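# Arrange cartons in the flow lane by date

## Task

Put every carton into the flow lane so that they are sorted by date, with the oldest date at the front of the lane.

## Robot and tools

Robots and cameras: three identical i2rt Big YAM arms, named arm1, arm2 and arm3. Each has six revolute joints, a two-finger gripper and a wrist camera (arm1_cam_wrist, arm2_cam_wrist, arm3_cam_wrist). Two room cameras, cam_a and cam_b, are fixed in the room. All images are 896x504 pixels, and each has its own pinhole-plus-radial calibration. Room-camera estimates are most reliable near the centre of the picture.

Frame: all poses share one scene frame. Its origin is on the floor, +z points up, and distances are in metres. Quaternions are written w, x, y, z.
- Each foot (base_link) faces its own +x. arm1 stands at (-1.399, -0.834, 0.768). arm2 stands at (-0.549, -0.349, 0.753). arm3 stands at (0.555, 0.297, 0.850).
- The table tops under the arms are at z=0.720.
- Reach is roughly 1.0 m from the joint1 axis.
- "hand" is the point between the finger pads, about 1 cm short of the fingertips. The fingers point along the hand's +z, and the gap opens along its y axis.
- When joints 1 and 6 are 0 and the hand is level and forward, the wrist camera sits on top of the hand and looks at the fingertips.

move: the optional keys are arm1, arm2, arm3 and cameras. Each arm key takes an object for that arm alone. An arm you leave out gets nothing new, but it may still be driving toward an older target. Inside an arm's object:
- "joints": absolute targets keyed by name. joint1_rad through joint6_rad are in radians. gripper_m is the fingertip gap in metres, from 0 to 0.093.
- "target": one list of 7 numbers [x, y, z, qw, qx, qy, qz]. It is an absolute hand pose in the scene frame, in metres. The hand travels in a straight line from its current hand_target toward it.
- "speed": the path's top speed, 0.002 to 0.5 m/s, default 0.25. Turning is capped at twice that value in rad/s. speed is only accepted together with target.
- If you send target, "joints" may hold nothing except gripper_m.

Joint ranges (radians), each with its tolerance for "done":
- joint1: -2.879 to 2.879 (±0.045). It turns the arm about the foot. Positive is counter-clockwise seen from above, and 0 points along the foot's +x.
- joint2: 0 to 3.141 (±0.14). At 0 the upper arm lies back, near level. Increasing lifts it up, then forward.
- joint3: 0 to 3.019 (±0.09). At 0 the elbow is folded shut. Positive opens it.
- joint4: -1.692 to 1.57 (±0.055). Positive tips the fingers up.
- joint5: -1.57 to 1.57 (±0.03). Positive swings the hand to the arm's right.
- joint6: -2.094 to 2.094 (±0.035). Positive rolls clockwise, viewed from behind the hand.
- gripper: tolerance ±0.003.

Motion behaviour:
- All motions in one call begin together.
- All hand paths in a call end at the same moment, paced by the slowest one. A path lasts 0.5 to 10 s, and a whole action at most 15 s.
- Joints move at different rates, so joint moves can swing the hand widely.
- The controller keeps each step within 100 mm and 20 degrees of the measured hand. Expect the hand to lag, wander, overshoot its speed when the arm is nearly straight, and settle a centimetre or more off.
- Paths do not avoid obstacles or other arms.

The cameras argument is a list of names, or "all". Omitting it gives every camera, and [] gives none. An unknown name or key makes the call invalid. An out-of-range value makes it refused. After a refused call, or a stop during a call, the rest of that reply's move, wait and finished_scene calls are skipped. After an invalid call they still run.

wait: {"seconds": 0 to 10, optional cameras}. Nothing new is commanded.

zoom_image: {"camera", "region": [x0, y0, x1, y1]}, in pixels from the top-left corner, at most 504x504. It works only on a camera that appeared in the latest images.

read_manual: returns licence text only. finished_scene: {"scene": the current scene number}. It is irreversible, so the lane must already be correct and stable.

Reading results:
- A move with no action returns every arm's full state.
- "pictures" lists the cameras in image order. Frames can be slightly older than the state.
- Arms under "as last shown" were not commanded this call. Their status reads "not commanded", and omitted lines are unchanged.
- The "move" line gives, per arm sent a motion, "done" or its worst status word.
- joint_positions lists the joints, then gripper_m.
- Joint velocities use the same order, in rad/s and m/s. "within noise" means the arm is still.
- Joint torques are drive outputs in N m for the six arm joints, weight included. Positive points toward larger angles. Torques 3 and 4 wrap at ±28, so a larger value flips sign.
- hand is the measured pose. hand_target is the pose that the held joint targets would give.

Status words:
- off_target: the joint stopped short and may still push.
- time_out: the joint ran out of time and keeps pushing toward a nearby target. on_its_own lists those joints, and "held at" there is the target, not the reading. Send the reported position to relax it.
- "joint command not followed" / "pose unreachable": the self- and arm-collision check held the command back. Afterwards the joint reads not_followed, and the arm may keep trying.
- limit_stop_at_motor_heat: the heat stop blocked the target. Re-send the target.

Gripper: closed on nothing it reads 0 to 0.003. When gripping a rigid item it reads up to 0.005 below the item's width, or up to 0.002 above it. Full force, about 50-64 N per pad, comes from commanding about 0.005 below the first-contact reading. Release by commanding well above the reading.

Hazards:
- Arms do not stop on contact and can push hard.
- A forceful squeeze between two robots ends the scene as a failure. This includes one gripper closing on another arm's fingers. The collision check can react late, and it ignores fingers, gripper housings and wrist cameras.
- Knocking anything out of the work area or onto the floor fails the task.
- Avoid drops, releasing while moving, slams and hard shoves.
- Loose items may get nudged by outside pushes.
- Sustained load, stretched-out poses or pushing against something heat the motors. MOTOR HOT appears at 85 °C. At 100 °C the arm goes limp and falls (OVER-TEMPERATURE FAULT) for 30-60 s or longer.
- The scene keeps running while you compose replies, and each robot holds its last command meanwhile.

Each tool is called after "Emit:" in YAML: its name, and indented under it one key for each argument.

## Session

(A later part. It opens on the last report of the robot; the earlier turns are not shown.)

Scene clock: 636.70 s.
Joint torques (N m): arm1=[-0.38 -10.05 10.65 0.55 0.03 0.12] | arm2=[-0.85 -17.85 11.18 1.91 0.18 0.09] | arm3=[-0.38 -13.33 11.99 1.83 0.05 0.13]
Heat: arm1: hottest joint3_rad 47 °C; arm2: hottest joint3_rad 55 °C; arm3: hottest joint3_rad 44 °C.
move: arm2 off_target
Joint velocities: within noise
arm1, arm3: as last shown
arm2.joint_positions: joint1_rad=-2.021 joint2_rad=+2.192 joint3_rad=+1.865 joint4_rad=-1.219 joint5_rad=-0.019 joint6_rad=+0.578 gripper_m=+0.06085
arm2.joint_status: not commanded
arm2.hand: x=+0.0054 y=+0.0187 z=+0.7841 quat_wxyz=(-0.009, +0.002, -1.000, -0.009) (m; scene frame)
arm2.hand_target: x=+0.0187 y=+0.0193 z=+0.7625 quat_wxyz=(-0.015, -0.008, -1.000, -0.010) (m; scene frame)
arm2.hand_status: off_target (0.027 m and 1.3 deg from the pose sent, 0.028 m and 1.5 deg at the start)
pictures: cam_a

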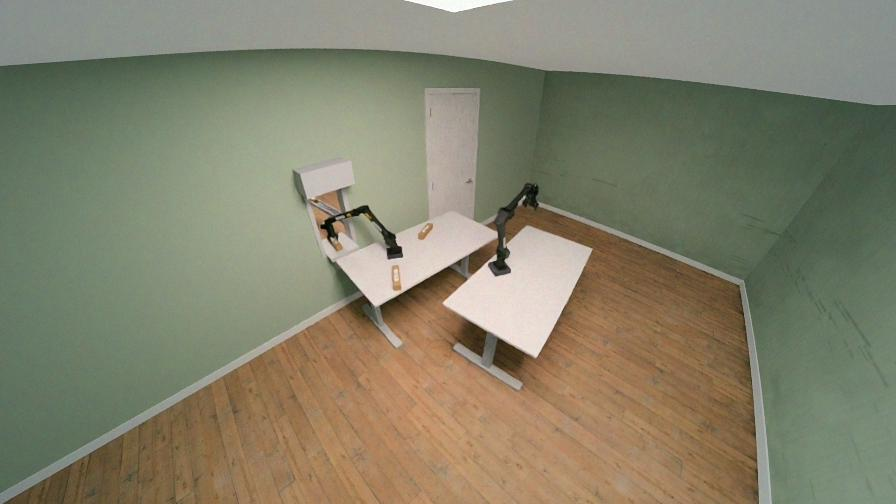

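Emit:
move:
  arm2: {"joints": {"gripper_m": 0.093}}
  cameras: []

Emit:
move:
  arm2: {"target": [0.0, 0.012, 0.88, 0, 0, 1, 0], "speed": 0.25}
  cameras: []

Emit:
move:
  arm2: {"joints": {"joint1_rad": -2.02, "joint2_rad": 1.435, "joint3_rad": 1.15, "joint4_rad": -1.246, "joint6_rad": 0}}
  cameras: []

Emit:
move:
  arm2: {"joints": {"joint1_rad": -0.045, "joint2_rad": 1.435, "joint3_rad": 1.15, "joint4_rad": -1.246, "joint6_rad": 0}}
  arm3: {"joints": {"joint1_rad": -0.295, "joint2_rad": 1.381, "joint3_rad": 1.09, "joint4_rad": -1.253, "joint6_rad": 0.54, "gripper_m": 0.093}}
  cameras: ["arm2_cam_wrist", "arm3_cam_wrist"]

Scene clock: 650.03 s.
Joint torques (N m): arm1=[-0.32 -10.05 10.63 0.57 0.03 0.12] | arm2=[-0.85 -20.25 11.14 0.72 0.1 0.09] | arm3=[-0.15 -13.22 11.93 1.83 0.06 0.15]
Heat: arm1: hottest joint3_rad 48 °C; arm2: hottest joint3_rad 56 °C; arm3: hottest joint3_rad 44 °C.
move: arm2 done
Joint velocities: within noise
arm1, arm3: as last shown
arm2.joint_positions: joint1_rad=-2.021 joint2_rad=+2.216 joint3_rad=+1.865 joint4_rad=-1.193 joint5_rad=-0.017 joint6_rad=+0.578 gripper_m=+0.09292
arm2.joint_status: all done
arm2.hand: x=+0.0090 y=+0.0203 z=+0.7688 quat_wxyz=(-0.011, +0.002, -1.000, -0.008) (m; scene frame)
arm2.hand_target: x=+0.0187 y=+0.0193 z=+0.7624 quat_wxyz=(-0.015, -0.008, -1.000, -0.010) (m; scene frame)
arm2.hand_status: not commanded
pictures: none
No camera images: "cameras" was empty.

Scene clock: 651.43 s.
Joint torques (N m): arm1=[-0.38 -10.05 10.66 0.57 0.02 0.12] | arm2=[-0.62 -18.9 13.65 -0.08 0.09 -0.04] | arm3=[-0.5 -13.22 11.95 1.84 0.05 0.14]
Heat: arm1: hottest joint3_rad 48 °C; arm2: hottest joint3_rad 56 °C; arm3: hottest joint3_rad 44 °C.
move: arm2 off_target
Joint velocities: within noise
arm1.joint_positions: joint1_rad=+0.514 joint2_rad=+1.206 joint3_rad=+1.582 joint4_rad=-1.491 joint5_rad=+0.007 joint6_rad=-0.008 gripper_m=+0.08998
arm1.joint_status: not commanded
arm1.hand: x=-1.3876 y=-1.2497 z=+1.1931 quat_wxyz=(-0.158, -0.676, -0.703, +0.157) (m; scene frame)
arm1.hand_target: x=-1.3933 y=-1.2475 z=+1.2030 quat_wxyz=(-0.163, -0.682, -0.694, +0.163) (m; scene frame)
arm1.hand_status: not commanded
arm2.joint_positions: joint1_rad=-2.021 joint2_rad=+2.094 joint3_rad=+1.952 joint4_rad=-1.442 joint5_rad=-0.017 joint6_rad=+0.578 gripper_m=+0.09294
arm2.joint_status: not commanded
arm2.hand: x=-0.0122 y=+0.0083 z=+0.8784 quat_wxyz=(+0.005, +0.001, -1.000, +0.003) (m; scene frame)
arm2.hand_target: x=-0.0005 y=+0.0118 z=+0.8801 quat_wxyz=(+0.000, +0.000, -1.000, +0.000) (m; scene frame)
arm2.hand_status: off_target (0.013 m and 0.7 deg from the pose sent, 0.112 m and 1.6 deg at the start)
arm3: as last shown
pictures: none
No camera images: "cameras" was empty.

Scene clock: 653.07 s.
Joint torques (N m): arm1=[-0.44 -9.99 10.63 0.57 0.02 0.12] | arm2=[-0.09 -9.76 9.32 0.83 0.04 -0.12] | arm3=[-0.15 -13.22 11.97 1.8 0.05 0.15]
Heat: arm1: hottest joint3_rad 48 °C; arm2: hottest joint3_rad 55 °C; arm3: hottest joint3_rad 44 °C.
move: arm2 done
Joint velocities: within noise
arm1, arm3: as last shown
arm2.joint_positions: joint1_rad=-2.021 joint2_rad=+1.432 joint3_rad=+1.158 joint4_rad=-1.256 joint5_rad=-0.017 joint6_rad=+0.011 gripper_m=+0.09294
arm2.joint_status: all done
arm2.hand: x=-0.2051 y=-0.1177 z=+0.9196 quat_wxyz=(-0.020, +0.281, -0.959, -0.007) (m; scene frame)
arm2.hand_target: x=-0.2054 y=-0.1177 z=+0.9153 quat_wxyz=(-0.020, +0.287, -0.958, -0.006) (m; scene frame)
arm2.hand_status: not commanded
pictures: none
No camera images: "cameras" was empty.

Scene clock: 655.13 s.
Joint torques (N m): arm1=[-0.44 -10.05 10.63 0.54 0.03 0.12] | arm2=[0.26 -10.23 9.17 0.39 -0.01 -0.11] | arm3=[-0.15 -15.03 10.09 0.25 0.07 0.15]
Heat: arm1: hottest joint3_rad 48 °C; arm2: hottest joint3_rad 55 °C; arm3: hottest joint3_rad 44 °C.
move: arm2 done; arm3 done
Joint velocities: within noise
arm1: as last shown
arm2.joint_positions: joint1_rad=-0.050 joint2_rad=+1.432 joint3_rad=+1.158 joint4_rad=-1.246 joint5_rad=-0.015 joint6_rad=+0.009 gripper_m=+0.09297
arm2.joint_status: all done
arm2.hand: x=-0.8981 y=-0.1173 z=+0.9132 quat_wxyz=(+0.004, +0.955, -0.294, -0.020) (m; scene frame)
arm2.hand_target: x=-0.8967 y=-0.1205 z=+0.9091 quat_wxyz=(+0.006, +0.958, -0.288, -0.015) (m; scene frame)
arm2.hand_status: not commanded
arm3.joint_positions: joint1_rad=-0.292 joint2_rad=+1.393 joint3_rad=+1.095 joint4_rad=-1.249 joint5_rad=+0.002 joint6_rad=+0.532 gripper_m=+0.09310
arm3.joint_status: all done
arm3.hand: x=+0.2178 y=+0.0948 z=+1.0070 quat_wxyz=(-0.005, -1.000, -0.006, +0.010) (m; scene frame)
arm3.hand_target: x=+0.2199 y=+0.0974 z=+1.0093 quat_wxyz=(-0.006, -1.000, -0.001, +0.011) (m; scene frame)
arm3.hand_status: not commanded
pictures: arm2_cam_wrist, arm3_cam_wrist
camera_calibration:
arm2_cam_wrist: T_world_to_cam=[[0.559099, 0.829072, -0.00694297, 0.603832], [0.702663, -0.469374, 0.534745, 0.0956699], [0.440083, -0.303854, -0.844985, 1.25411], [0, 0, 0, 1]] pos_world=[-0.956739, -0.0746492, 1.01274]
arm3_cam_wrist: T_world_to_cam=[[0.00304376, 0.999908, -0.0132302, -0.0812356], [0.815091, 0.00518395, 0.57931, -0.7595], [0.579325, -0.0125471, -0.815, 0.818748], [0, 0, 0, 1]] pos_world=[0.144988, 0.0954383, 1.10619]

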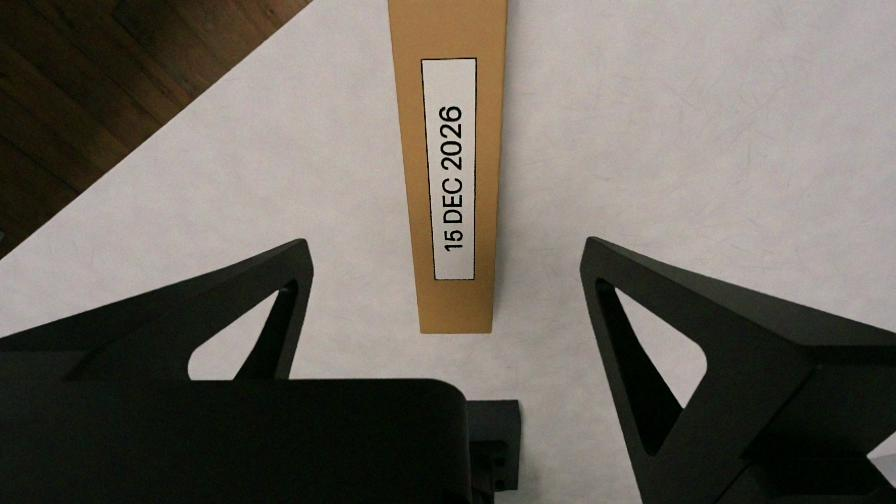

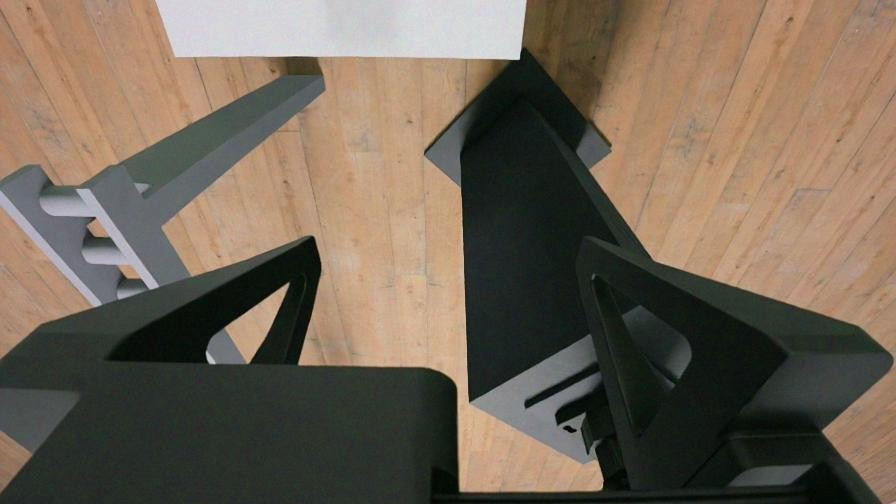

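Emit:
move:
  arm2: {"target": [-0.8670, -0.1320, 0.756, 0, 0.960, -0.2798, 0], "speed": 0.25}
  arm3: {"target": [0.05, 0.02, 0.93, 0, 1, 0, 0], "speed": 0.25}
  cameras: ["arm2_cam_wrist", "arm3_cam_wrist"]

Scene clock: 672.83 s.
Joint torques (N m): arm1=[-0.44 -10.05 10.66 0.54 0.02 0.12] | arm2=[-0.38 -9.29 7.1 0.72 0.05 -0.12] | arm3=[-0.85 -21.19 14.28 0.05 0.03 -0.04]
Heat: arm1: hottest joint3_rad 48 °C; arm2: hottest joint3_rad 54 °C; arm3: hottest joint3_rad 45 °C.
move: arm2 done; arm3 off_target
Joint velocities: within noise
arm1: as last shown
arm2.joint_positions: joint1_rad=-0.050 joint2_rad=+1.574 joint3_rad=+0.870 joint4_rad=-0.841 joint5_rad=+0.003 joint6_rad=-0.017 gripper_m=+0.09297
arm2.joint_status: not commanded
arm2.hand: x=-0.8712 y=-0.1324 z=+0.7635 quat_wxyz=(-0.001, +0.959, -0.282, -0.006) (m; scene frame)
arm2.hand_target: x=-0.8669 y=-0.1321 z=+0.7562 quat_wxyz=(+0.000, +0.960, -0.280, +0.000) (m; scene frame)
arm2.hand_status: done (0.009 m and 0.7 deg from the pose sent, 0.161 m and 3.0 deg at the start)
arm3.joint_positions: joint1_rad=-0.322 joint2_rad=+1.901 joint3_rad=+1.519 joint4_rad=-1.198 joint5_rad=+0.002 joint6_rad=+0.512 gripper_m=+0.09310
arm3.joint_status: not commanded
arm3.hand: x=+0.0657 y=+0.0224 z=+0.9272 quat_wxyz=(+0.004, -1.000, -0.001, -0.005) (m; scene frame)
arm3.hand_target: x=+0.0504 y=+0.0204 z=+0.9301 quat_wxyz=(+0.000, -1.000, +0.000, +0.000) (m; scene frame)
arm3.hand_status: off_target (0.016 m and 0.7 deg from the pose sent, 0.199 m and 1.5 deg at the start)
pictures: arm2_cam_wrist, arm3_cam_wrist
camera_calibration:
arm2_cam_wrist: T_world_to_cam=[[0.537299, 0.843314, 0.0114346, 0.569049], [0.697859, -0.452157, 0.55547, 0.131997], [0.473606, -0.290474, -0.831458, 1.13185], [0, 0, 0, 1]] pos_world=[-0.933917, -0.0914302, 0.861259]
arm3_cam_wrist: T_world_to_cam=[[0.0137662, 0.999894, 0.00469392, -0.0266857], [0.797351, -0.01381, 0.603357, -0.609639], [0.603358, -0.00456322, -0.797457, 0.822854], [0, 0, 0, 1]] pos_world=[-0.0100123, 0.0220187, 1.02415]

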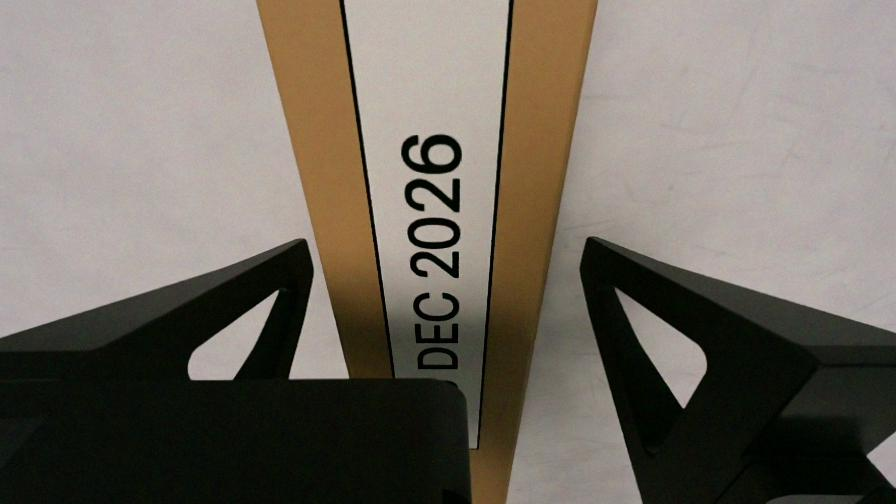

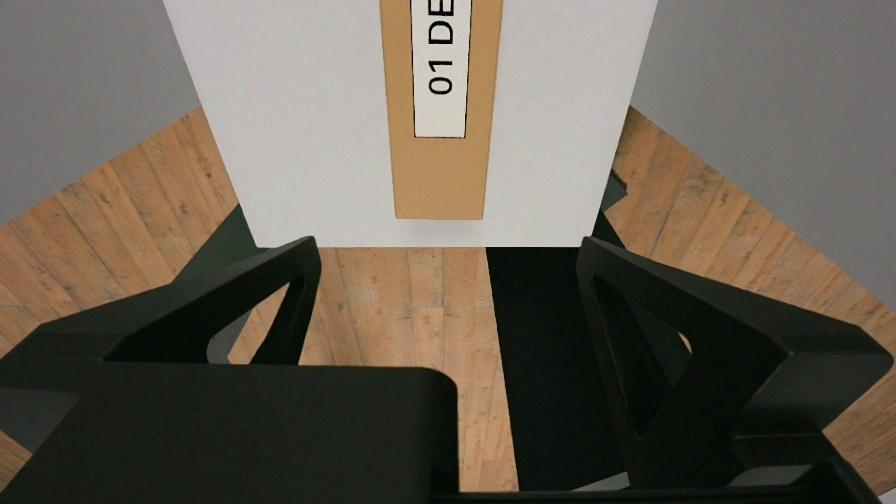

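Emit:
move:
  arm2: {"joints": {"gripper_m": 0.055}}
  arm3: {"target": [-0.015, 0.014, 0.835, 0, 1, 0, 0], "speed": 0.2}
  cameras: []

Emit:
move:
  arm2: {"joints": {"joint1_rad": -0.045, "joint2_rad": 1.435, "joint3_rad": 1.15, "joint4_rad": -1.246, "joint6_rad": 0}}
  arm3: {"target": [-0.015, 0.014, 0.797, 0, 1, 0, 0], "speed": 0.1}
  cameras: ["arm2_cam_wrist", "arm3_cam_wrist"]

Scene clock: 685.20 s.
Joint torques (N m): arm1=[-0.44 -9.99 10.65 0.55 0.02 0.12] | arm2=[-0.38 -9.23 7.1 0.77 0.11 -0.11] | arm3=[-0.62 -25 13.45 0.43 0.02 -0.03]
Heat: arm1: hottest joint3_rad 48 °C; arm2: hottest joint3_rad 51 °C; arm3: hottest joint3_rad 46 °C.
move: arm2 off_target; arm3 off_target
Joint velocities: within noise
arm1: as last shown
arm2.joint_positions: joint1_rad=-0.050 joint2_rad=+1.574 joint3_rad=+0.870 joint4_rad=-0.840 joint5_rad=+0.001 joint6_rad=-0.018 gripper_m=+0.06072
arm2.joint_status: gripper_m off_target (ended at +0.06075, target +0.05500)
arm2.hand: x=-0.8715 y=-0.1326 z=+0.7635 quat_wxyz=(+0.000, +0.959, -0.282, -0.006) (m; scene frame)
arm2.hand_target: x=-0.8669 y=-0.1322 z=+0.7562 quat_wxyz=(+0.000, +0.960, -0.280, +0.000) (m; scene frame)
arm2.hand_status: not commanded
arm3.joint_positions: joint1_rad=-0.366 joint2_rad=+2.156 joint3_rad=+1.671 joint4_rad=-1.108 joint5_rad=+0.002 joint6_rad=+0.471 gripper_m=+0.09310
arm3.joint_status: not commanded
arm3.hand: x=+0.0014 y=+0.0172 z=+0.8339 quat_wxyz=(+0.006, -1.000, +0.000, -0.010) (m; scene frame)
arm3.hand_target: x=-0.0145 y=+0.0143 z=+0.8352 quat_wxyz=(+0.000, -1.000, +0.000, +0.000) (m; scene frame)
arm3.hand_status: off_target (0.017 m and 1.4 deg from the pose sent, 0.123 m and 0.7 deg at the start)
pictures: none
No camera images: "cameras" was empty.

Scene clock: 686.50 s.
Joint torques (N m): arm1=[-0.44 -10.11 10.65 0.54 0.02 0.12] | arm2=[0.32 -9.99 12.49 -0.08 0.03 0.09] | arm3=[-0.44 -25.05 11.37 0.75 0.02 -0.02]
Heat: arm1: hottest joint3_rad 48 °C; arm2: hottest joint3_rad 51 °C; arm3: hottest joint3_rad 46 °C.
move: arm2 done; arm3 off_target
Joint velocities: within noise
arm1: as last shown
arm2.joint_positions: joint1_rad=-0.050 joint2_rad=+1.431 joint3_rad=+1.110 joint4_rad=-1.237 joint5_rad=+0.003 joint6_rad=-0.011 gripper_m=+0.06072
arm2.joint_status: all done
arm2.hand: x=-0.8837 y=-0.1233 z=+0.8959 quat_wxyz=(+0.001, +0.958, -0.285, +0.001) (m; scene frame)
arm2.hand_target: x=-0.8949 y=-0.1177 z=+0.9090 quat_wxyz=(-0.004, +0.958, -0.288, -0.012) (m; scene frame)
arm2.hand_status: not commanded
arm3.joint_positions: joint1_rad=-0.366 joint2_rad=+2.200 joint3_rad=+1.671 joint4_rad=-1.043 joint5_rad=+0.002 joint6_rad=+0.471 gripper_m=+0.09310
arm3.joint_status: not commanded
arm3.hand: x=-0.0066 y=+0.0131 z=+0.8070 quat_wxyz=(+0.001, -1.000, +0.000, -0.001) (m; scene frame)
arm3.hand_target: x=-0.0147 y=+0.0142 z=+0.7972 quat_wxyz=(+0.000, -1.000, +0.000, +0.000) (m; scene frame)
arm3.hand_status: off_target (0.013 m and 0.2 deg from the pose sent, 0.041 m and 1.4 deg at the start)
pictures: arm2_cam_wrist, arm3_cam_wrist
camera_calibration:
arm2_cam_wrist: T_world_to_cam=[[0.542544, 0.839949, 0.0114299, 0.570764], [0.688466, -0.452411, 0.566868, 0.0527678], [0.481311, -0.299682, -0.823729, 1.24932], [0, 0, 0, 1]] pos_world=[-0.947306, -0.0811409, 0.992666]
arm3_cam_wrist: T_world_to_cam=[[0.0160953, 0.99987, 0.0000712754, -0.0121671], [0.802037, -0.0129533, 0.597134, -0.47458], [0.597058, -0.00955388, -0.802141, 0.774356], [0, 0, 0, 1]] pos_world=[-0.081509, 0.0134163, 0.904531]

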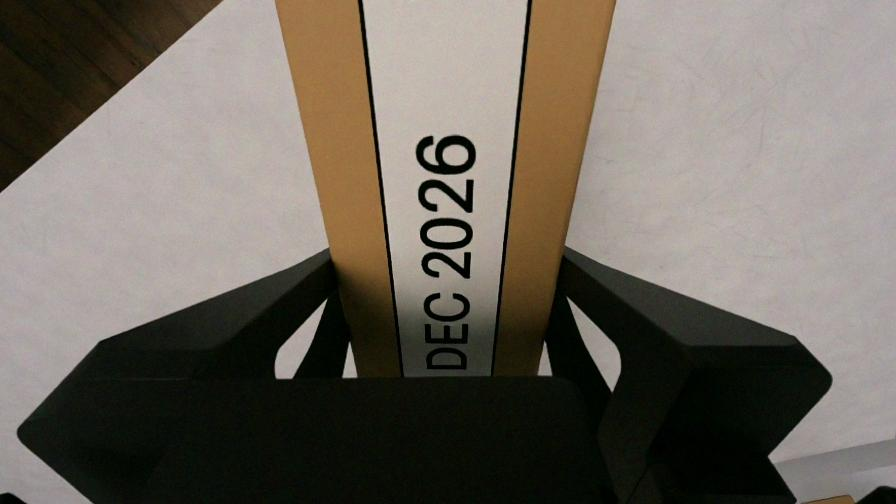

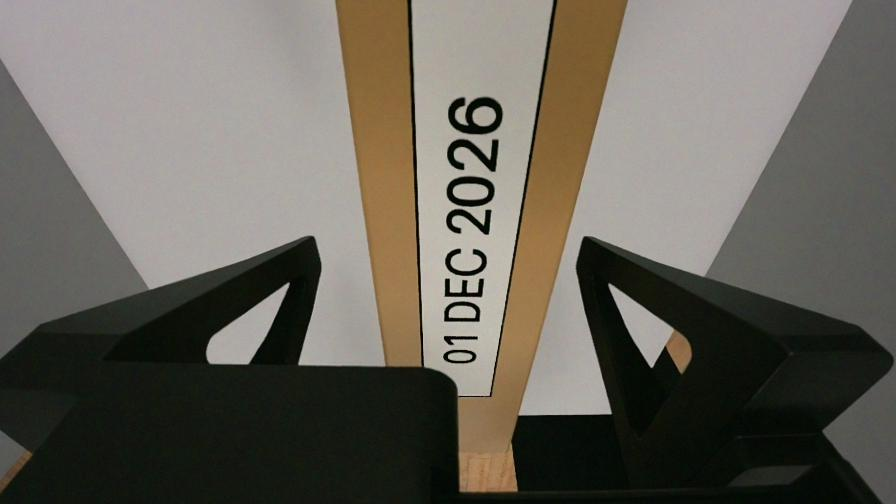

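Emit:
move:
  arm3: {"target": [-0.015, 0.024, 0.783, 0, 1, 0, 0], "speed": 0.1}
  cameras: ["arm3_cam_wrist"]

Emit:
move:
  arm3: {"joints": {"gripper_m": 0.055}}
  cameras: ["arm3_cam_wrist"]

Scene clock: 693.80 s.
Joint torques (N m): arm1=[-0.44 -10.05 10.65 0.54 0.02 0.12] | arm2=[0.26 -9.82 12.68 -0.08 0.03 0.09] | arm3=[-1.03 -24.06 9.06 0.73 0 -0.02]
Heat: arm1: hottest joint3_rad 48 °C; arm2: hottest joint3_rad 51 °C; arm3: hottest joint3_rad 45 °C.
move: arm3 off_target
Joint velocities: within noise
arm1, arm2: as last shown
arm2.joint_positions: joint1_rad=-0.050 joint2_rad=+1.431 joint3_rad=+1.110 joint4_rad=-1.237 joint5_rad=+0.003 joint6_rad=-0.010 gripper_m=+0.06072
arm2.hand_target: x=-0.8949 y=-0.1177 z=+0.9090 quat_wxyz=(-0.004, +0.957, -0.288, -0.012) (m; scene frame)
arm3.joint_positions: joint1_rad=-0.378 joint2_rad=+2.202 joint3_rad=+1.671 joint4_rad=-1.009 joint5_rad=+0.002 joint6_rad=+0.457 gripper_m=+0.09310
arm3.joint_status: not commanded
arm3.hand: x=-0.0171 y=+0.0162 z=+0.8061 quat_wxyz=(-0.006, -1.000, -0.001, +0.013) (m; scene frame)
arm3.hand_target: x=-0.0144 y=+0.0242 z=+0.7837 quat_wxyz=(+0.000, -1.000, +0.000, +0.000) (m; scene frame)
arm3.hand_status: off_target (0.024 m and 1.7 deg from the pose sent, 0.028 m and 0.2 deg at the start)
pictures: arm3_cam_wrist
camera_calibration:
arm3_cam_wrist: T_world_to_cam=[[0.0144538, 0.999791, -0.0144717, -0.00342008], [0.81889, -0.00353089, 0.57394, -0.446752], [0.573769, -0.0201463, -0.81877, 0.793166], [0, 0, 0, 1]] pos_world=[-0.089204, 0.0178213, 0.90578]

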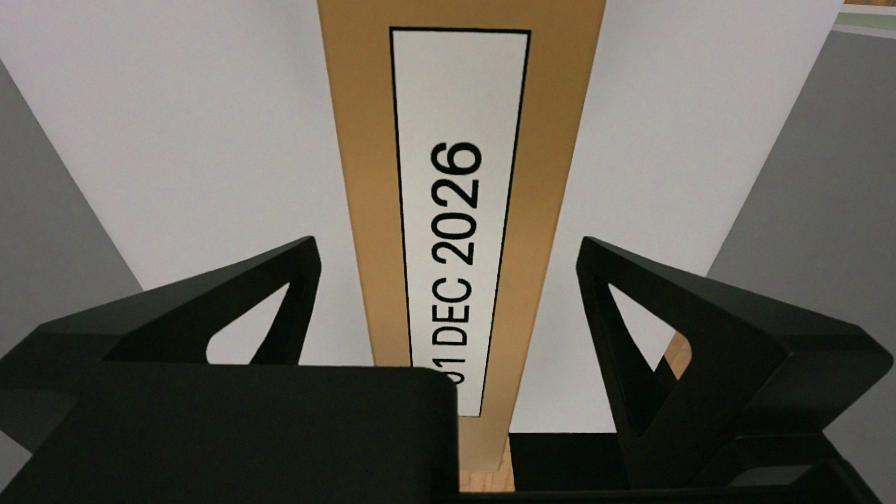

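Scene clock: 694.43 s.
Joint torques (N m): arm1=[-0.32 -10.05 10.65 0.53 0.02 0.12] | arm2=[0.38 -9.88 12.7 -0.09 0.03 0.09] | arm3=[-0.85 -24.23 9.14 0.79 0 -0.03]
Heat: arm1: hottest joint3_rad 48 °C; arm2: hottest joint3_rad 51 °C; arm3: hottest joint3_rad 45 °C.
move: arm3 off_target
Joint velocities: within noise
arm1, arm2: as last shown
arm3.joint_positions: joint1_rad=-0.378 joint2_rad=+2.202 joint3_rad=+1.671 joint4_rad=-1.009 joint5_rad=+0.003 joint6_rad=+0.457 gripper_m=+0.05865
arm3.joint_status: gripper_m off_target (ended at +0.05867, target +0.05500)
arm3.hand: x=-0.0171 y=+0.0163 z=+0.8059 quat_wxyz=(-0.006, -1.000, -0.001, +0.014) (m; scene frame)
arm3.hand_target: x=-0.0144 y=+0.0242 z=+0.7835 quat_wxyz=(+0.000, -1.000, +0.000, +0.000) (m; scene frame)
arm3.hand_status: not commanded
pictures: arm3_cam_wrist
camera_calibration:
arm3_cam_wrist: T_world_to_cam=[[0.0136442, 0.999806, -0.0141778, -0.00376274], [0.818975, -0.00303929, 0.573821, -0.44653], [0.573667, -0.0194406, -0.818858, 0.793061], [0, 0, 0, 1]] pos_world=[-0.0892045, 0.0178225, 0.90558]

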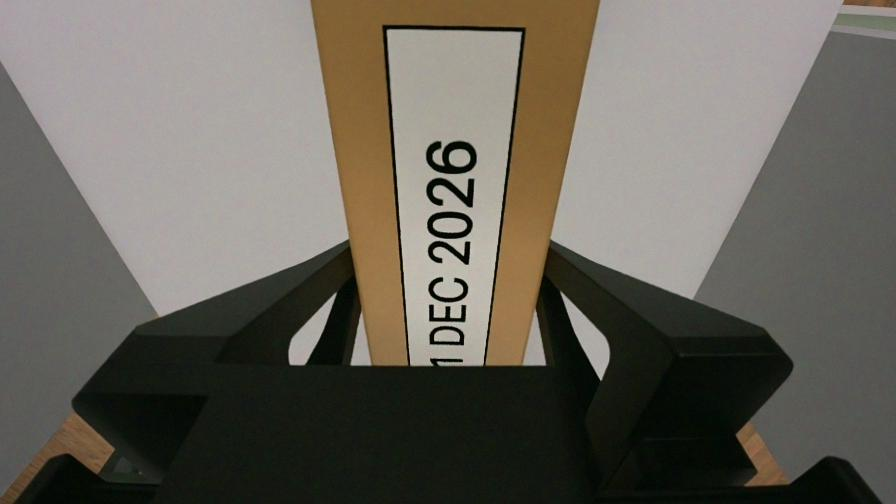

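Emit:
move:
  arm3: {"target": [-0.0, 0.017, 0.91, 0, 1, 0, 0], "speed": 0.2}
  cameras: ["arm3_cam_wrist"]

Emit:
move:
  arm3: {"target": [0.27, -0.01, 0.93, 0, 1, 0, 0], "speed": 0.25}
  cameras: []

Emit:
move:
  arm2: {"joints": {"joint1_rad": -2.02, "joint2_rad": 1.435, "joint3_rad": 1.15, "joint4_rad": -1.246, "joint6_rad": 0}}
  arm3: {"target": [0.49, -0.317, 0.95, 0, 0.9978, 0, -0.0663], "speed": 0.25}
  cameras: ["arm3_cam_wrist", "cam_b"]

Emit:
zoom_image:
  camera: "cam_b"
  region: [440, 150, 600, 280]

Scene clock: 711.33 s.
Joint torques (N m): arm1=[-0.38 -9.99 10.65 0.55 0.02 0.12] | arm2=[0.38 -9.82 12.71 -0.08 0.03 0.09] | arm3=[0.79 -27.05 14.49 -0.16 0 0.14]
Heat: arm1: hottest joint3_rad 48 °C; arm2: hottest joint3_rad 51 °C; arm3: hottest joint3_rad 44 °C.
move: arm3 off_target
Joint velocities: within noise
arm1.joint_positions: joint1_rad=+0.514 joint2_rad=+1.206 joint3_rad=+1.582 joint4_rad=-1.491 joint5_rad=+0.007 joint6_rad=-0.008 gripper_m=+0.08998
arm1.joint_status: not commanded
arm1.hand: x=-1.3876 y=-1.2497 z=+1.1931 quat_wxyz=(-0.158, -0.676, -0.703, +0.157) (m; scene frame)
arm1.hand_target: x=-1.3933 y=-1.2475 z=+1.2030 quat_wxyz=(-0.163, -0.682, -0.694, +0.163) (m; scene frame)
arm1.hand_status: not commanded
arm2: as last shown
arm3.joint_positions: joint1_rad=-0.378 joint2_rad=+2.070 joint3_rad=+1.671 joint4_rad=-1.222 joint5_rad=+0.002 joint6_rad=+0.461 gripper_m=+0.05863
arm3.joint_status: not commanded
arm3.hand: x=+0.0139 y=+0.0316 z=+0.8853 quat_wxyz=(+0.012, -1.000, +0.001, -0.023) (m; scene frame)
arm3.hand_target: x=+0.0010 y=+0.0175 z=+0.9104 quat_wxyz=(+0.000, -1.000, +0.000, +0.000) (m; scene frame)
arm3.hand_status: off_target (0.032 m and 3.0 deg from the pose sent, 0.105 m and 1.7 deg at the start)
pictures: arm3_cam_wrist
camera_calibration:
arm3_cam_wrist: T_world_to_cam=[[0.0174187, 0.999591, 0.0226859, -0.0509787], [0.774904, -0.0278346, 0.631465, -0.567078], [0.631839, 0.00658015, -0.775072, 0.800266], [0, 0, 0, 1]] pos_world=[-0.0653198, 0.0299077, 0.97951]

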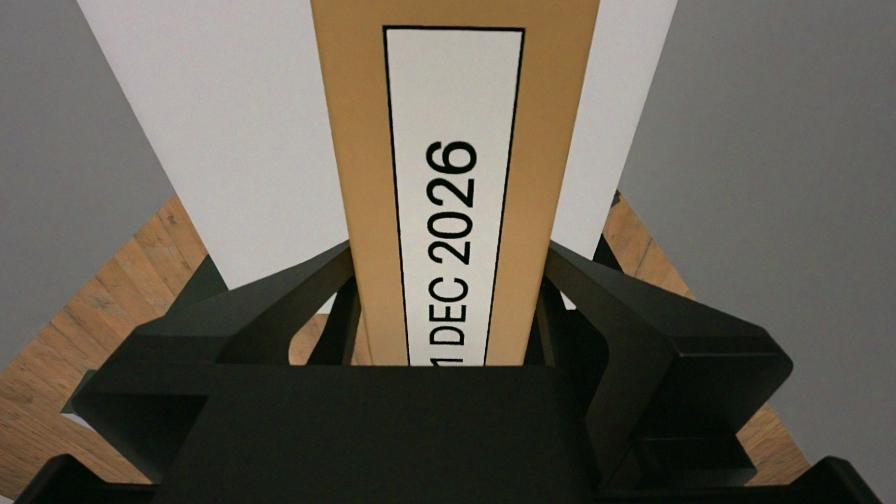

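Scene clock: 713.43 s.
Joint torques (N m): arm1=[-0.38 -10.05 10.65 0.53 0.02 0.12] | arm2=[0.26 -9.93 12.68 -0.08 0.04 0.09] | arm3=[0.44 -18.43 9.63 0.57 0.19 0.13]
Heat: arm1: hottest joint3_rad 48 °C; arm2: hottest joint3_rad 51 °C; arm3: hottest joint3_rad 44 °C.
move: arm3 off_target
Joint velocities: within noise
arm1, arm2: as last shown
arm3.joint_positions: joint1_rad=-0.015 joint2_rad=+1.578 joint3_rad=+1.049 joint4_rad=-1.075 joint5_rad=-0.002 joint6_rad=+0.817 gripper_m=+0.05863
arm3.joint_status: not commanded
arm3.hand: x=+0.2720 y=-0.0054 z=+0.9198 quat_wxyz=(+0.012, -1.000, -0.002, -0.013) (m; scene frame)
arm3.hand_target: x=+0.2700 y=-0.0100 z=+0.9300 quat_wxyz=(+0.000, -1.000, +0.000, +0.000) (m; scene frame)
arm3.hand_status: off_target (0.011 m and 2.0 deg from the pose sent, 0.263 m and 3.0 deg at the start)
pictures: none
No camera images: "cameras" was empty.

Scene clock: 716.03 s.
Joint torques (N m): arm1=[-0.44 -9.99 10.67 0.55 0.02 0.12] | arm2=[-0.44 -10.81 12.66 -0.08 -0.09 0.07] | arm3=[0.26 -24.23 15.87 -0.05 0.34 0.16]
Heat: arm1: hottest joint3_rad 48 °C; arm2: hottest joint3_rad 51 °C; arm3: hottest joint3_rad 44 °C.
move: arm2 done; arm3 off_target
Joint velocities: within noise
arm1: as last shown
arm2.joint_positions: joint1_rad=-2.017 joint2_rad=+1.441 joint3_rad=+1.110 joint4_rad=-1.238 joint5_rad=+0.006 joint6_rad=-0.009 gripper_m=+0.06074
arm2.joint_status: all done
arm2.hand: x=-0.2142 y=-0.1265 z=+0.8988 quat_wxyz=(-0.005, +0.293, -0.956, +0.009) (m; scene frame)
arm2.hand_target: x=-0.2036 y=-0.1205 z=+0.9156 quat_wxyz=(-0.023, +0.287, -0.958, +0.003) (m; scene frame)
arm2.hand_status: not commanded
arm3.joint_positions: joint1_rad=+0.670 joint2_rad=+1.999 joint3_rad=+1.687 joint4_rad=-1.288 joint5_rad=+0.130 joint6_rad=+1.495 gripper_m=+0.05862
arm3.joint_status: not commanded
arm3.hand: x=+0.4932 y=-0.2970 z=+0.9348 quat_wxyz=(+0.020, -0.998, -0.007, +0.063) (m; scene frame)
arm3.hand_target: x=+0.4900 y=-0.3158 z=+0.9502 quat_wxyz=(+0.000, -0.998, +0.000, +0.066) (m; scene frame)
arm3.hand_status: off_target (0.025 m and 2.4 deg from the pose sent, 0.381 m and 9.2 deg at the start)
pictures: arm3_cam_wrist, cam_b
camera_calibration:
arm3_cam_wrist: T_world_to_cam=[[0.00469884, 0.999366, 0.0352816, 0.262421], [0.871787, -0.0213774, 0.489419, -0.891961], [0.489863, 0.0284583, -0.871335, 0.704412], [0, 0, 0, 1]] pos_world=[0.431301, -0.301369, 1.04106]

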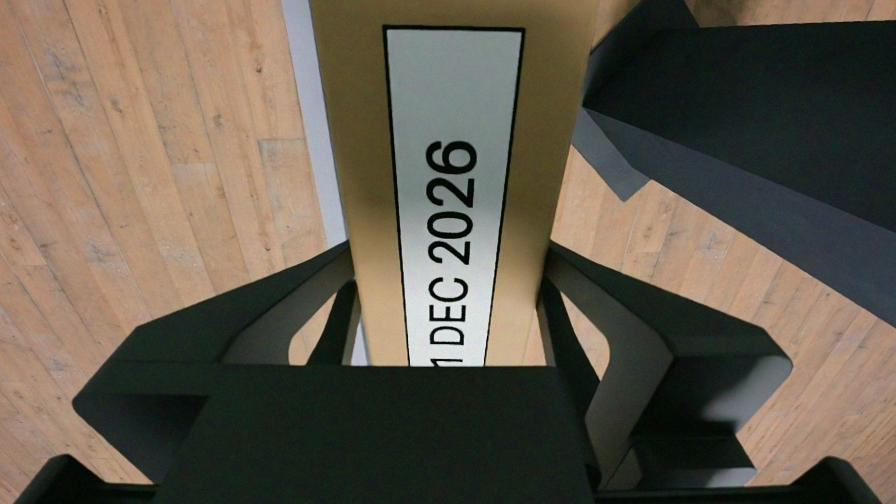

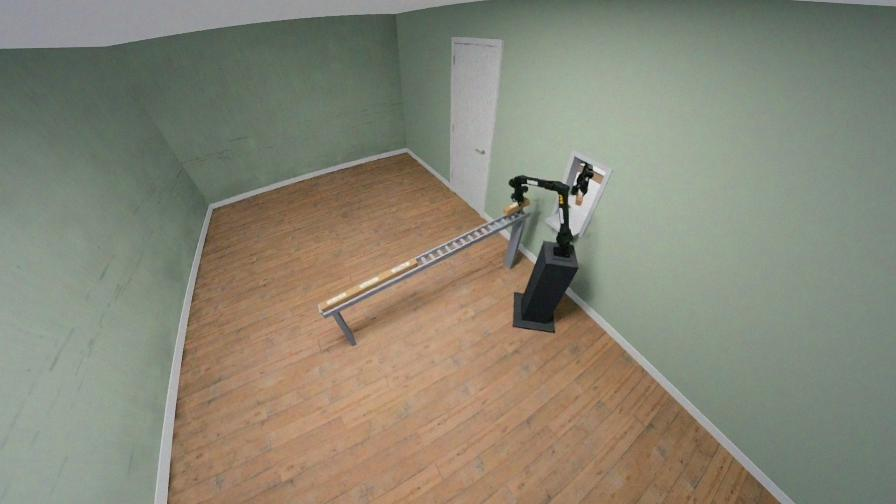

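Scaled by 3.150 from the camera's 896x504 image, which has a finer 1280x720 frame.

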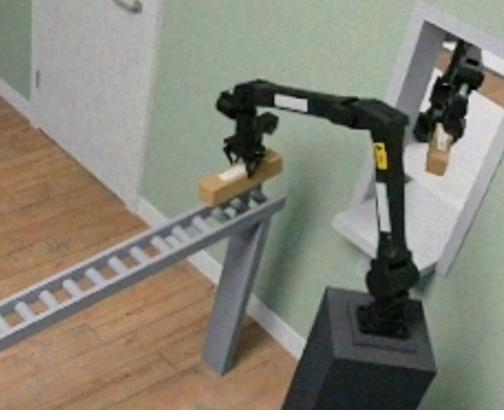

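Emit:
move:
  arm3: {"target": [0.53, -0.339, 0.875, -0.015, 0.9978, 0.007, -0.070], "speed": 0.2}
  cameras: ["arm3_cam_wrist", "cam_b"]

Emit:
zoom_image:
  camera: "cam_b"
  region: [470, 160, 550, 240]

Scene clock: 724.87 s.
Joint torques (N m): arm1=[-0.44 -10.05 10.65 0.54 0.03 0.12] | arm2=[-0.32 -10.75 12.66 -0.05 -0.08 0.07] | arm3=[0.26 -27.58 14.61 0.18 0.36 0.15]
Heat: arm1: hottest joint3_rad 48 °C; arm2: hottest joint3_rad 51 °C; arm3: hottest joint3_rad 46 °C.
move: arm3 off_target
Joint velocities: within noise
arm1, arm2: as last shown
arm3.joint_positions: joint1_rad=+0.737 joint2_rad=+2.158 joint3_rad=+1.722 joint4_rad=-1.228 joint5_rad=+0.138 joint6_rad=+1.551 gripper_m=+0.05862
arm3.joint_status: not commanded
arm3.hand: x=+0.5319 y=-0.3143 z=+0.8535 quat_wxyz=(+0.047, -0.997, -0.014, +0.067) (m; scene frame)
arm3.hand_target: x=+0.5300 y=-0.3375 z=+0.8757 quat_wxyz=(+0.015, -0.997, -0.007, +0.070) (m; scene frame)
arm3.hand_status: off_target (0.033 m and 3.8 deg from the pose sent, 0.082 m and 1.0 deg at the start)
pictures: arm3_cam_wrist, cam_b
camera_calibration:
arm3_cam_wrist: T_world_to_cam=[[-0.00684247, 0.995801, 0.0912892, 0.239585], [0.876668, -0.0379427, 0.479597, -0.885696], [0.481046, 0.083312, -0.872728, 0.638205], [0, 0, 0, 1]] pos_world=[0.471094, -0.325355, 0.959884]

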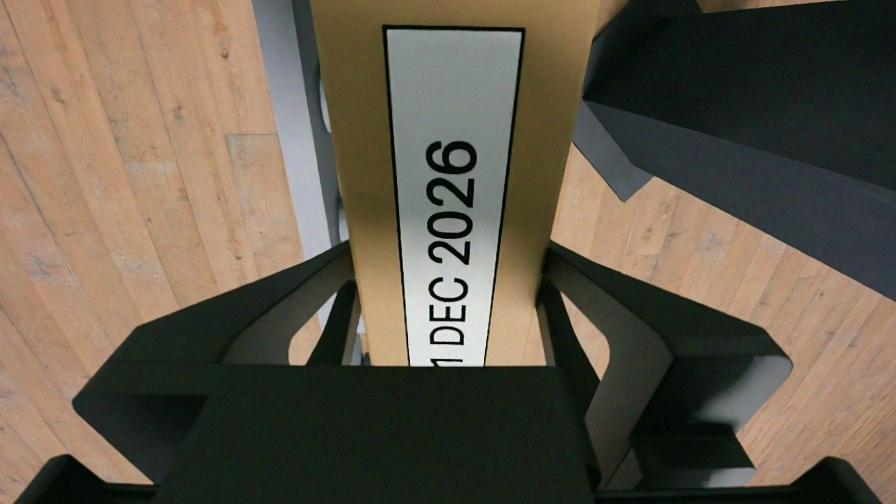

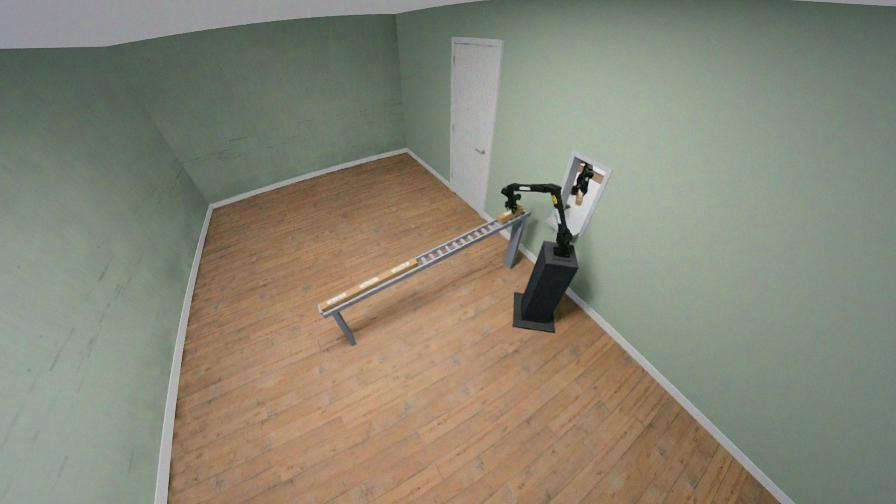

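Scaled by 6.300 from the camera's 896x504 image, which has a finer 1280x720 frame.

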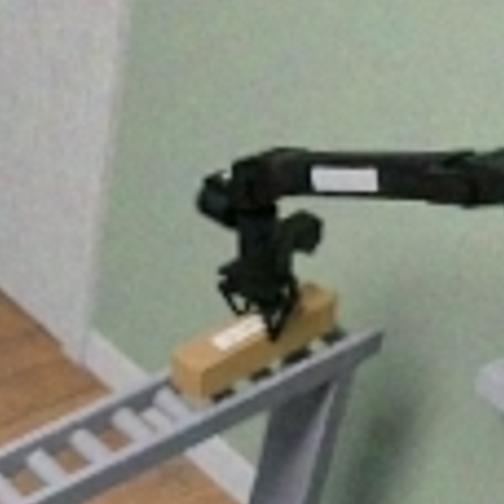

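Emit:
move:
  arm3: {"target": [0.53, -0.345, 0.848, 0.034, 0.997, -0.007, -0.069], "speed": 0.1}
  cameras: ["arm3_cam_wrist", "cam_b"]

Emit:
zoom_image:
  camera: "cam_b"
  region: [480, 180, 540, 240]

Scene clock: 734.00 s.
Joint torques (N m): arm1=[-0.38 -10.05 10.66 0.51 0.02 0.11] | arm2=[-0.38 -10.7 12.66 -0.06 -0.09 0.07] | arm3=[-0.09 -28.45 10.14 0.69 0.29 0.14]
Heat: arm1: hottest joint3_rad 48 °C; arm2: hottest joint3_rad 52 °C; arm3: hottest joint3_rad 46 °C.
move: arm3 off_target
Joint velocities: within noise
arm1, arm2: as last shown
arm3.joint_positions: joint1_rad=+0.737 joint2_rad=+2.158 joint3_rad=+1.675 joint4_rad=-1.051 joint5_rad=+0.138 joint6_rad=+1.572 gripper_m=+0.05862
arm3.joint_status: not commanded
arm3.hand: x=+0.5320 y=-0.3380 z=+0.8364 quat_wxyz=(-0.018, -0.998, +0.001, +0.068) (m; scene frame)
arm3.hand_target: x=+0.5300 y=-0.3448 z=+0.8480 quat_wxyz=(-0.034, -0.997, +0.007, +0.069) (m; scene frame)
arm3.hand_status: off_target (0.014 m and 1.9 deg from the pose sent, 0.031 m and 9.6 deg at the start)
pictures: arm3_cam_wrist, cam_b
camera_calibration:
arm3_cam_wrist: T_world_to_cam=[[0.013794, 0.999048, -0.0413854, 0.365799], [0.87647, 0.00783999, 0.481392, -0.864345], [0.481258, -0.0429134, -0.875528, 0.584758], [0, 0, 0, 1]] pos_world=[0.471107, -0.33358, 0.9432]

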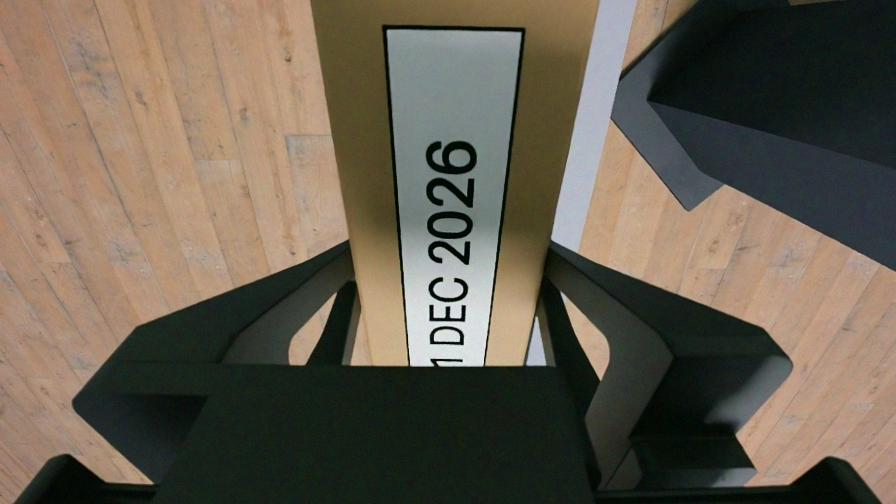

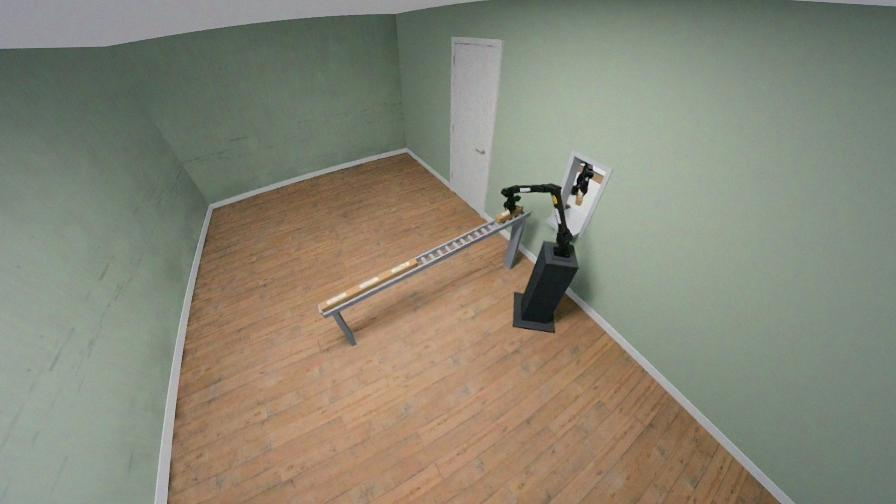

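Scaled by 8.400 from the camera's 896x504 image, which has a finer 1280x720 frame.

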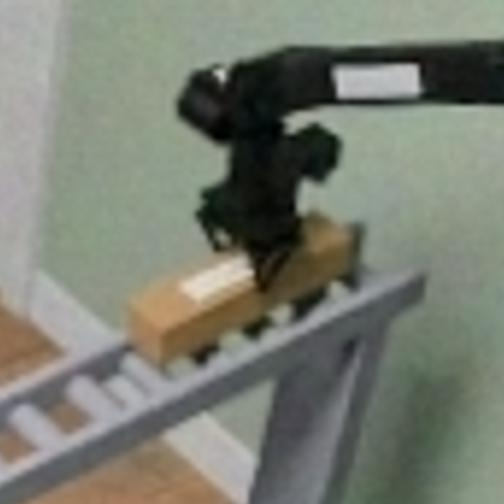

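Emit:
move:
  arm3: {"target": [0.53, -0.322, 0.842, 0.018, 0.9975, -0.004, -0.069], "speed": 0.1}
  cameras: ["arm3_cam_wrist"]

Scene clock: 737.53 s.
Joint torques (N m): arm1=[-0.44 -9.99 10.66 0.54 0.02 0.11] | arm2=[-0.38 -10.75 12.66 -0.05 -0.09 0.07] | arm3=[0.03 -29.57 9.18 0.35 0.27 0.15]
Heat: arm1: hottest joint3_rad 48 °C; arm2: hottest joint3_rad 52 °C; arm3: hottest joint3_rad 46 °C.
move: arm3 off_target
Joint velocities: within noise
arm1, arm2: as last shown
arm3.joint_positions: joint1_rad=+0.737 joint2_rad=+2.147 joint3_rad=+1.613 joint4_rad=-1.034 joint5_rad=+0.139 joint6_rad=+1.568 gripper_m=+0.05862
arm3.joint_status: not commanded
arm3.hand: x=+0.5318 y=-0.3169 z=+0.8220 quat_wxyz=(-0.001, -0.998, -0.002, +0.068) (m; scene frame)
arm3.hand_target: x=+0.5300 y=-0.3218 z=+0.8418 quat_wxyz=(-0.018, -0.997, +0.004, +0.069) (m; scene frame)
arm3.hand_status: off_target (0.021 m and 2.1 deg from the pose sent, 0.017 m and 0.4 deg at the start)
pictures: arm3_cam_wrist
camera_calibration:
arm3_cam_wrist: T_world_to_cam=[[0.0103217, 0.99993, -0.00583531, 0.317111], [0.876904, -0.00624696, 0.480624, -0.861602], [0.480554, -0.0100779, -0.876907, 0.585083], [0, 0, 0, 1]] pos_world=[0.471105, -0.316575, 0.929021]

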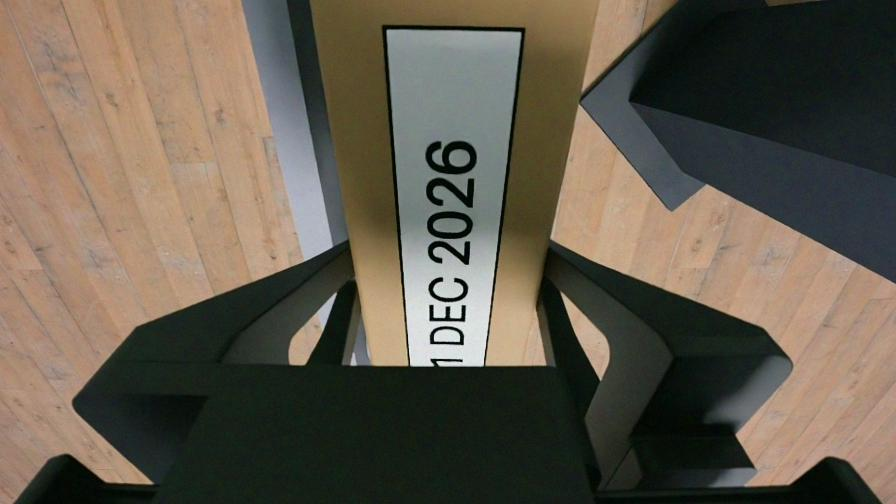

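Emit:
move:
  arm3: {"target": [0.53, -0.338, 0.836, 0.018, 0.9975, -0.004, -0.069], "speed": 0.1}
  cameras: ["arm3_cam_wrist"]

Scene clock: 753.13 s.
Joint torques (N m): arm1=[-0.44 -9.99 10.65 0.55 0.02 0.12] | arm2=[-0.38 -10.75 12.67 -0.05 -0.08 0.07] | arm3=[-0.03 -25.88 14.15 -0.12 0.26 0.14]
Heat: arm1: hottest joint3_rad 48 °C; arm2: hottest joint3_rad 52 °C; arm3: hottest joint3_rad 46 °C.
move: arm3 off_target
Joint velocities: within noise
arm1, arm2: as last shown
arm3.joint_positions: joint1_rad=+0.737 joint2_rad=+2.147 joint3_rad=+1.617 joint4_rad=-1.037 joint5_rad=+0.139 joint6_rad=+1.568 gripper_m=+0.05862
arm3.joint_status: not commanded
arm3.hand: x=+0.5318 y=-0.3181 z=+0.8234 quat_wxyz=(-0.002, -0.998, -0.002, +0.068) (m; scene frame)
arm3.hand_target: x=+0.5300 y=-0.3371 z=+0.8365 quat_wxyz=(-0.018, -0.997, +0.004, +0.069) (m; scene frame)
arm3.hand_status: off_target (0.024 m and 2.0 deg from the pose sent, 0.025 m and 2.1 deg at the start)
pictures: arm3_cam_wrist
camera_calibration:
arm3_cam_wrist: T_world_to_cam=[[0.0103624, 0.999919, -0.00740005, 0.319553], [0.876904, -0.00553057, 0.480633, -0.862061], [0.480553, -0.0114696, -0.876891, 0.585843], [0, 0, 0, 1]] pos_world=[0.471105, -0.317575, 0.93042]

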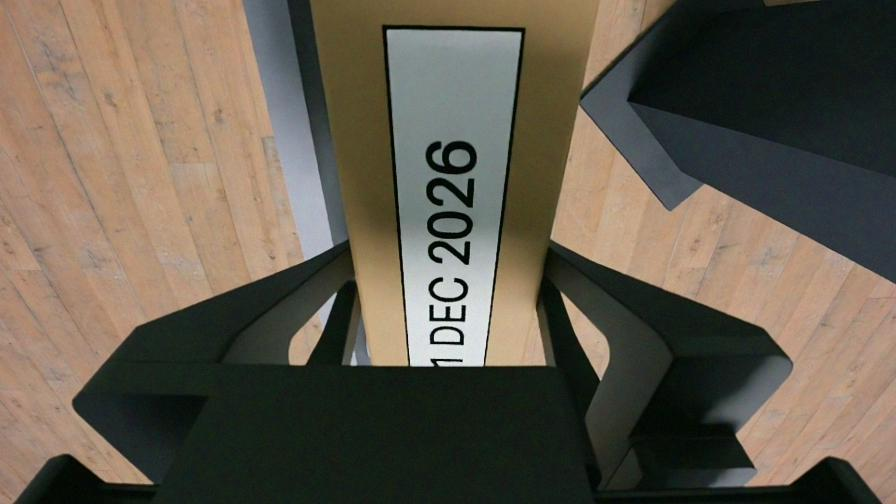

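Emit:
move:
  arm3: {"target": [0.53, -0.351, 0.836, 0.016, 0.9975, -0.004, -0.069], "speed": 0.1}
  cameras: ["arm3_cam_wrist"]

Scene clock: 757.63 s.
Joint torques (N m): arm1=[-0.38 -10.05 10.66 0.55 0.02 0.12] | arm2=[-0.38 -10.75 12.64 -0.06 -0.09 0.07] | arm3=[-0.09 -25.93 14.76 -0.05 0.26 0.16]
Heat: arm1: hottest joint3_rad 48 °C; arm2: hottest joint3_rad 53 °C; arm3: hottest joint3_rad 47 °C.
move: arm3 off_target
Joint velocities: within noise
arm1, arm2: as last shown
arm3.joint_positions: joint1_rad=+0.737 joint2_rad=+2.177 joint3_rad=+1.673 joint4_rad=-1.071 joint5_rad=+0.139 joint6_rad=+1.568 gripper_m=+0.05862
arm3.joint_status: not commanded
arm3.hand: x=+0.5318 y=-0.3296 z=+0.8244 quat_wxyz=(+0.002, -0.998, -0.003, +0.068) (m; scene frame)
arm3.hand_target: x=+0.5300 y=-0.3499 z=+0.8364 quat_wxyz=(-0.016, -0.997, +0.004, +0.069) (m; scene frame)
arm3.hand_status: off_target (0.024 m and 2.2 deg from the pose sent, 0.035 m and 1.8 deg at the start)
pictures: arm3_cam_wrist
camera_calibration:
arm3_cam_wrist: T_world_to_cam=[[0.0103158, 0.999947, -0.000512466, 0.325375], [0.876907, -0.00880018, 0.480579, -0.863641], [0.480549, -0.00540694, -0.876951, 0.588641], [0, 0, 0, 1]] pos_world=[0.471105, -0.329775, 0.931424]

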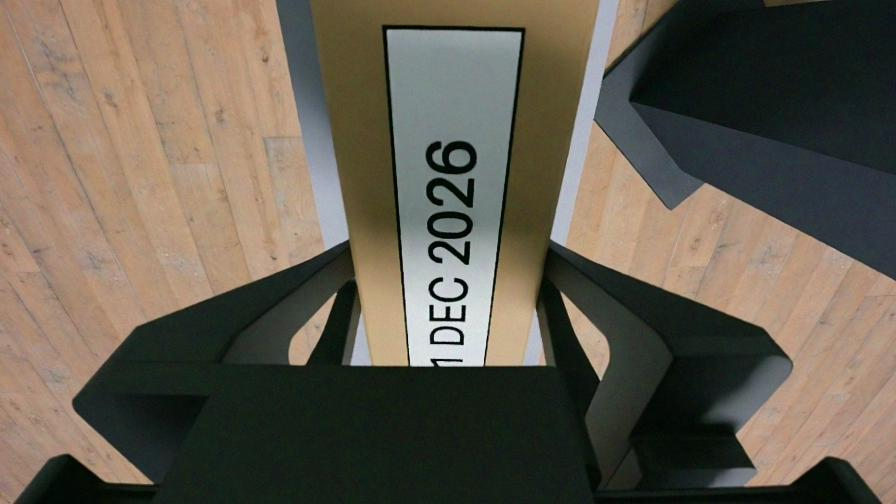

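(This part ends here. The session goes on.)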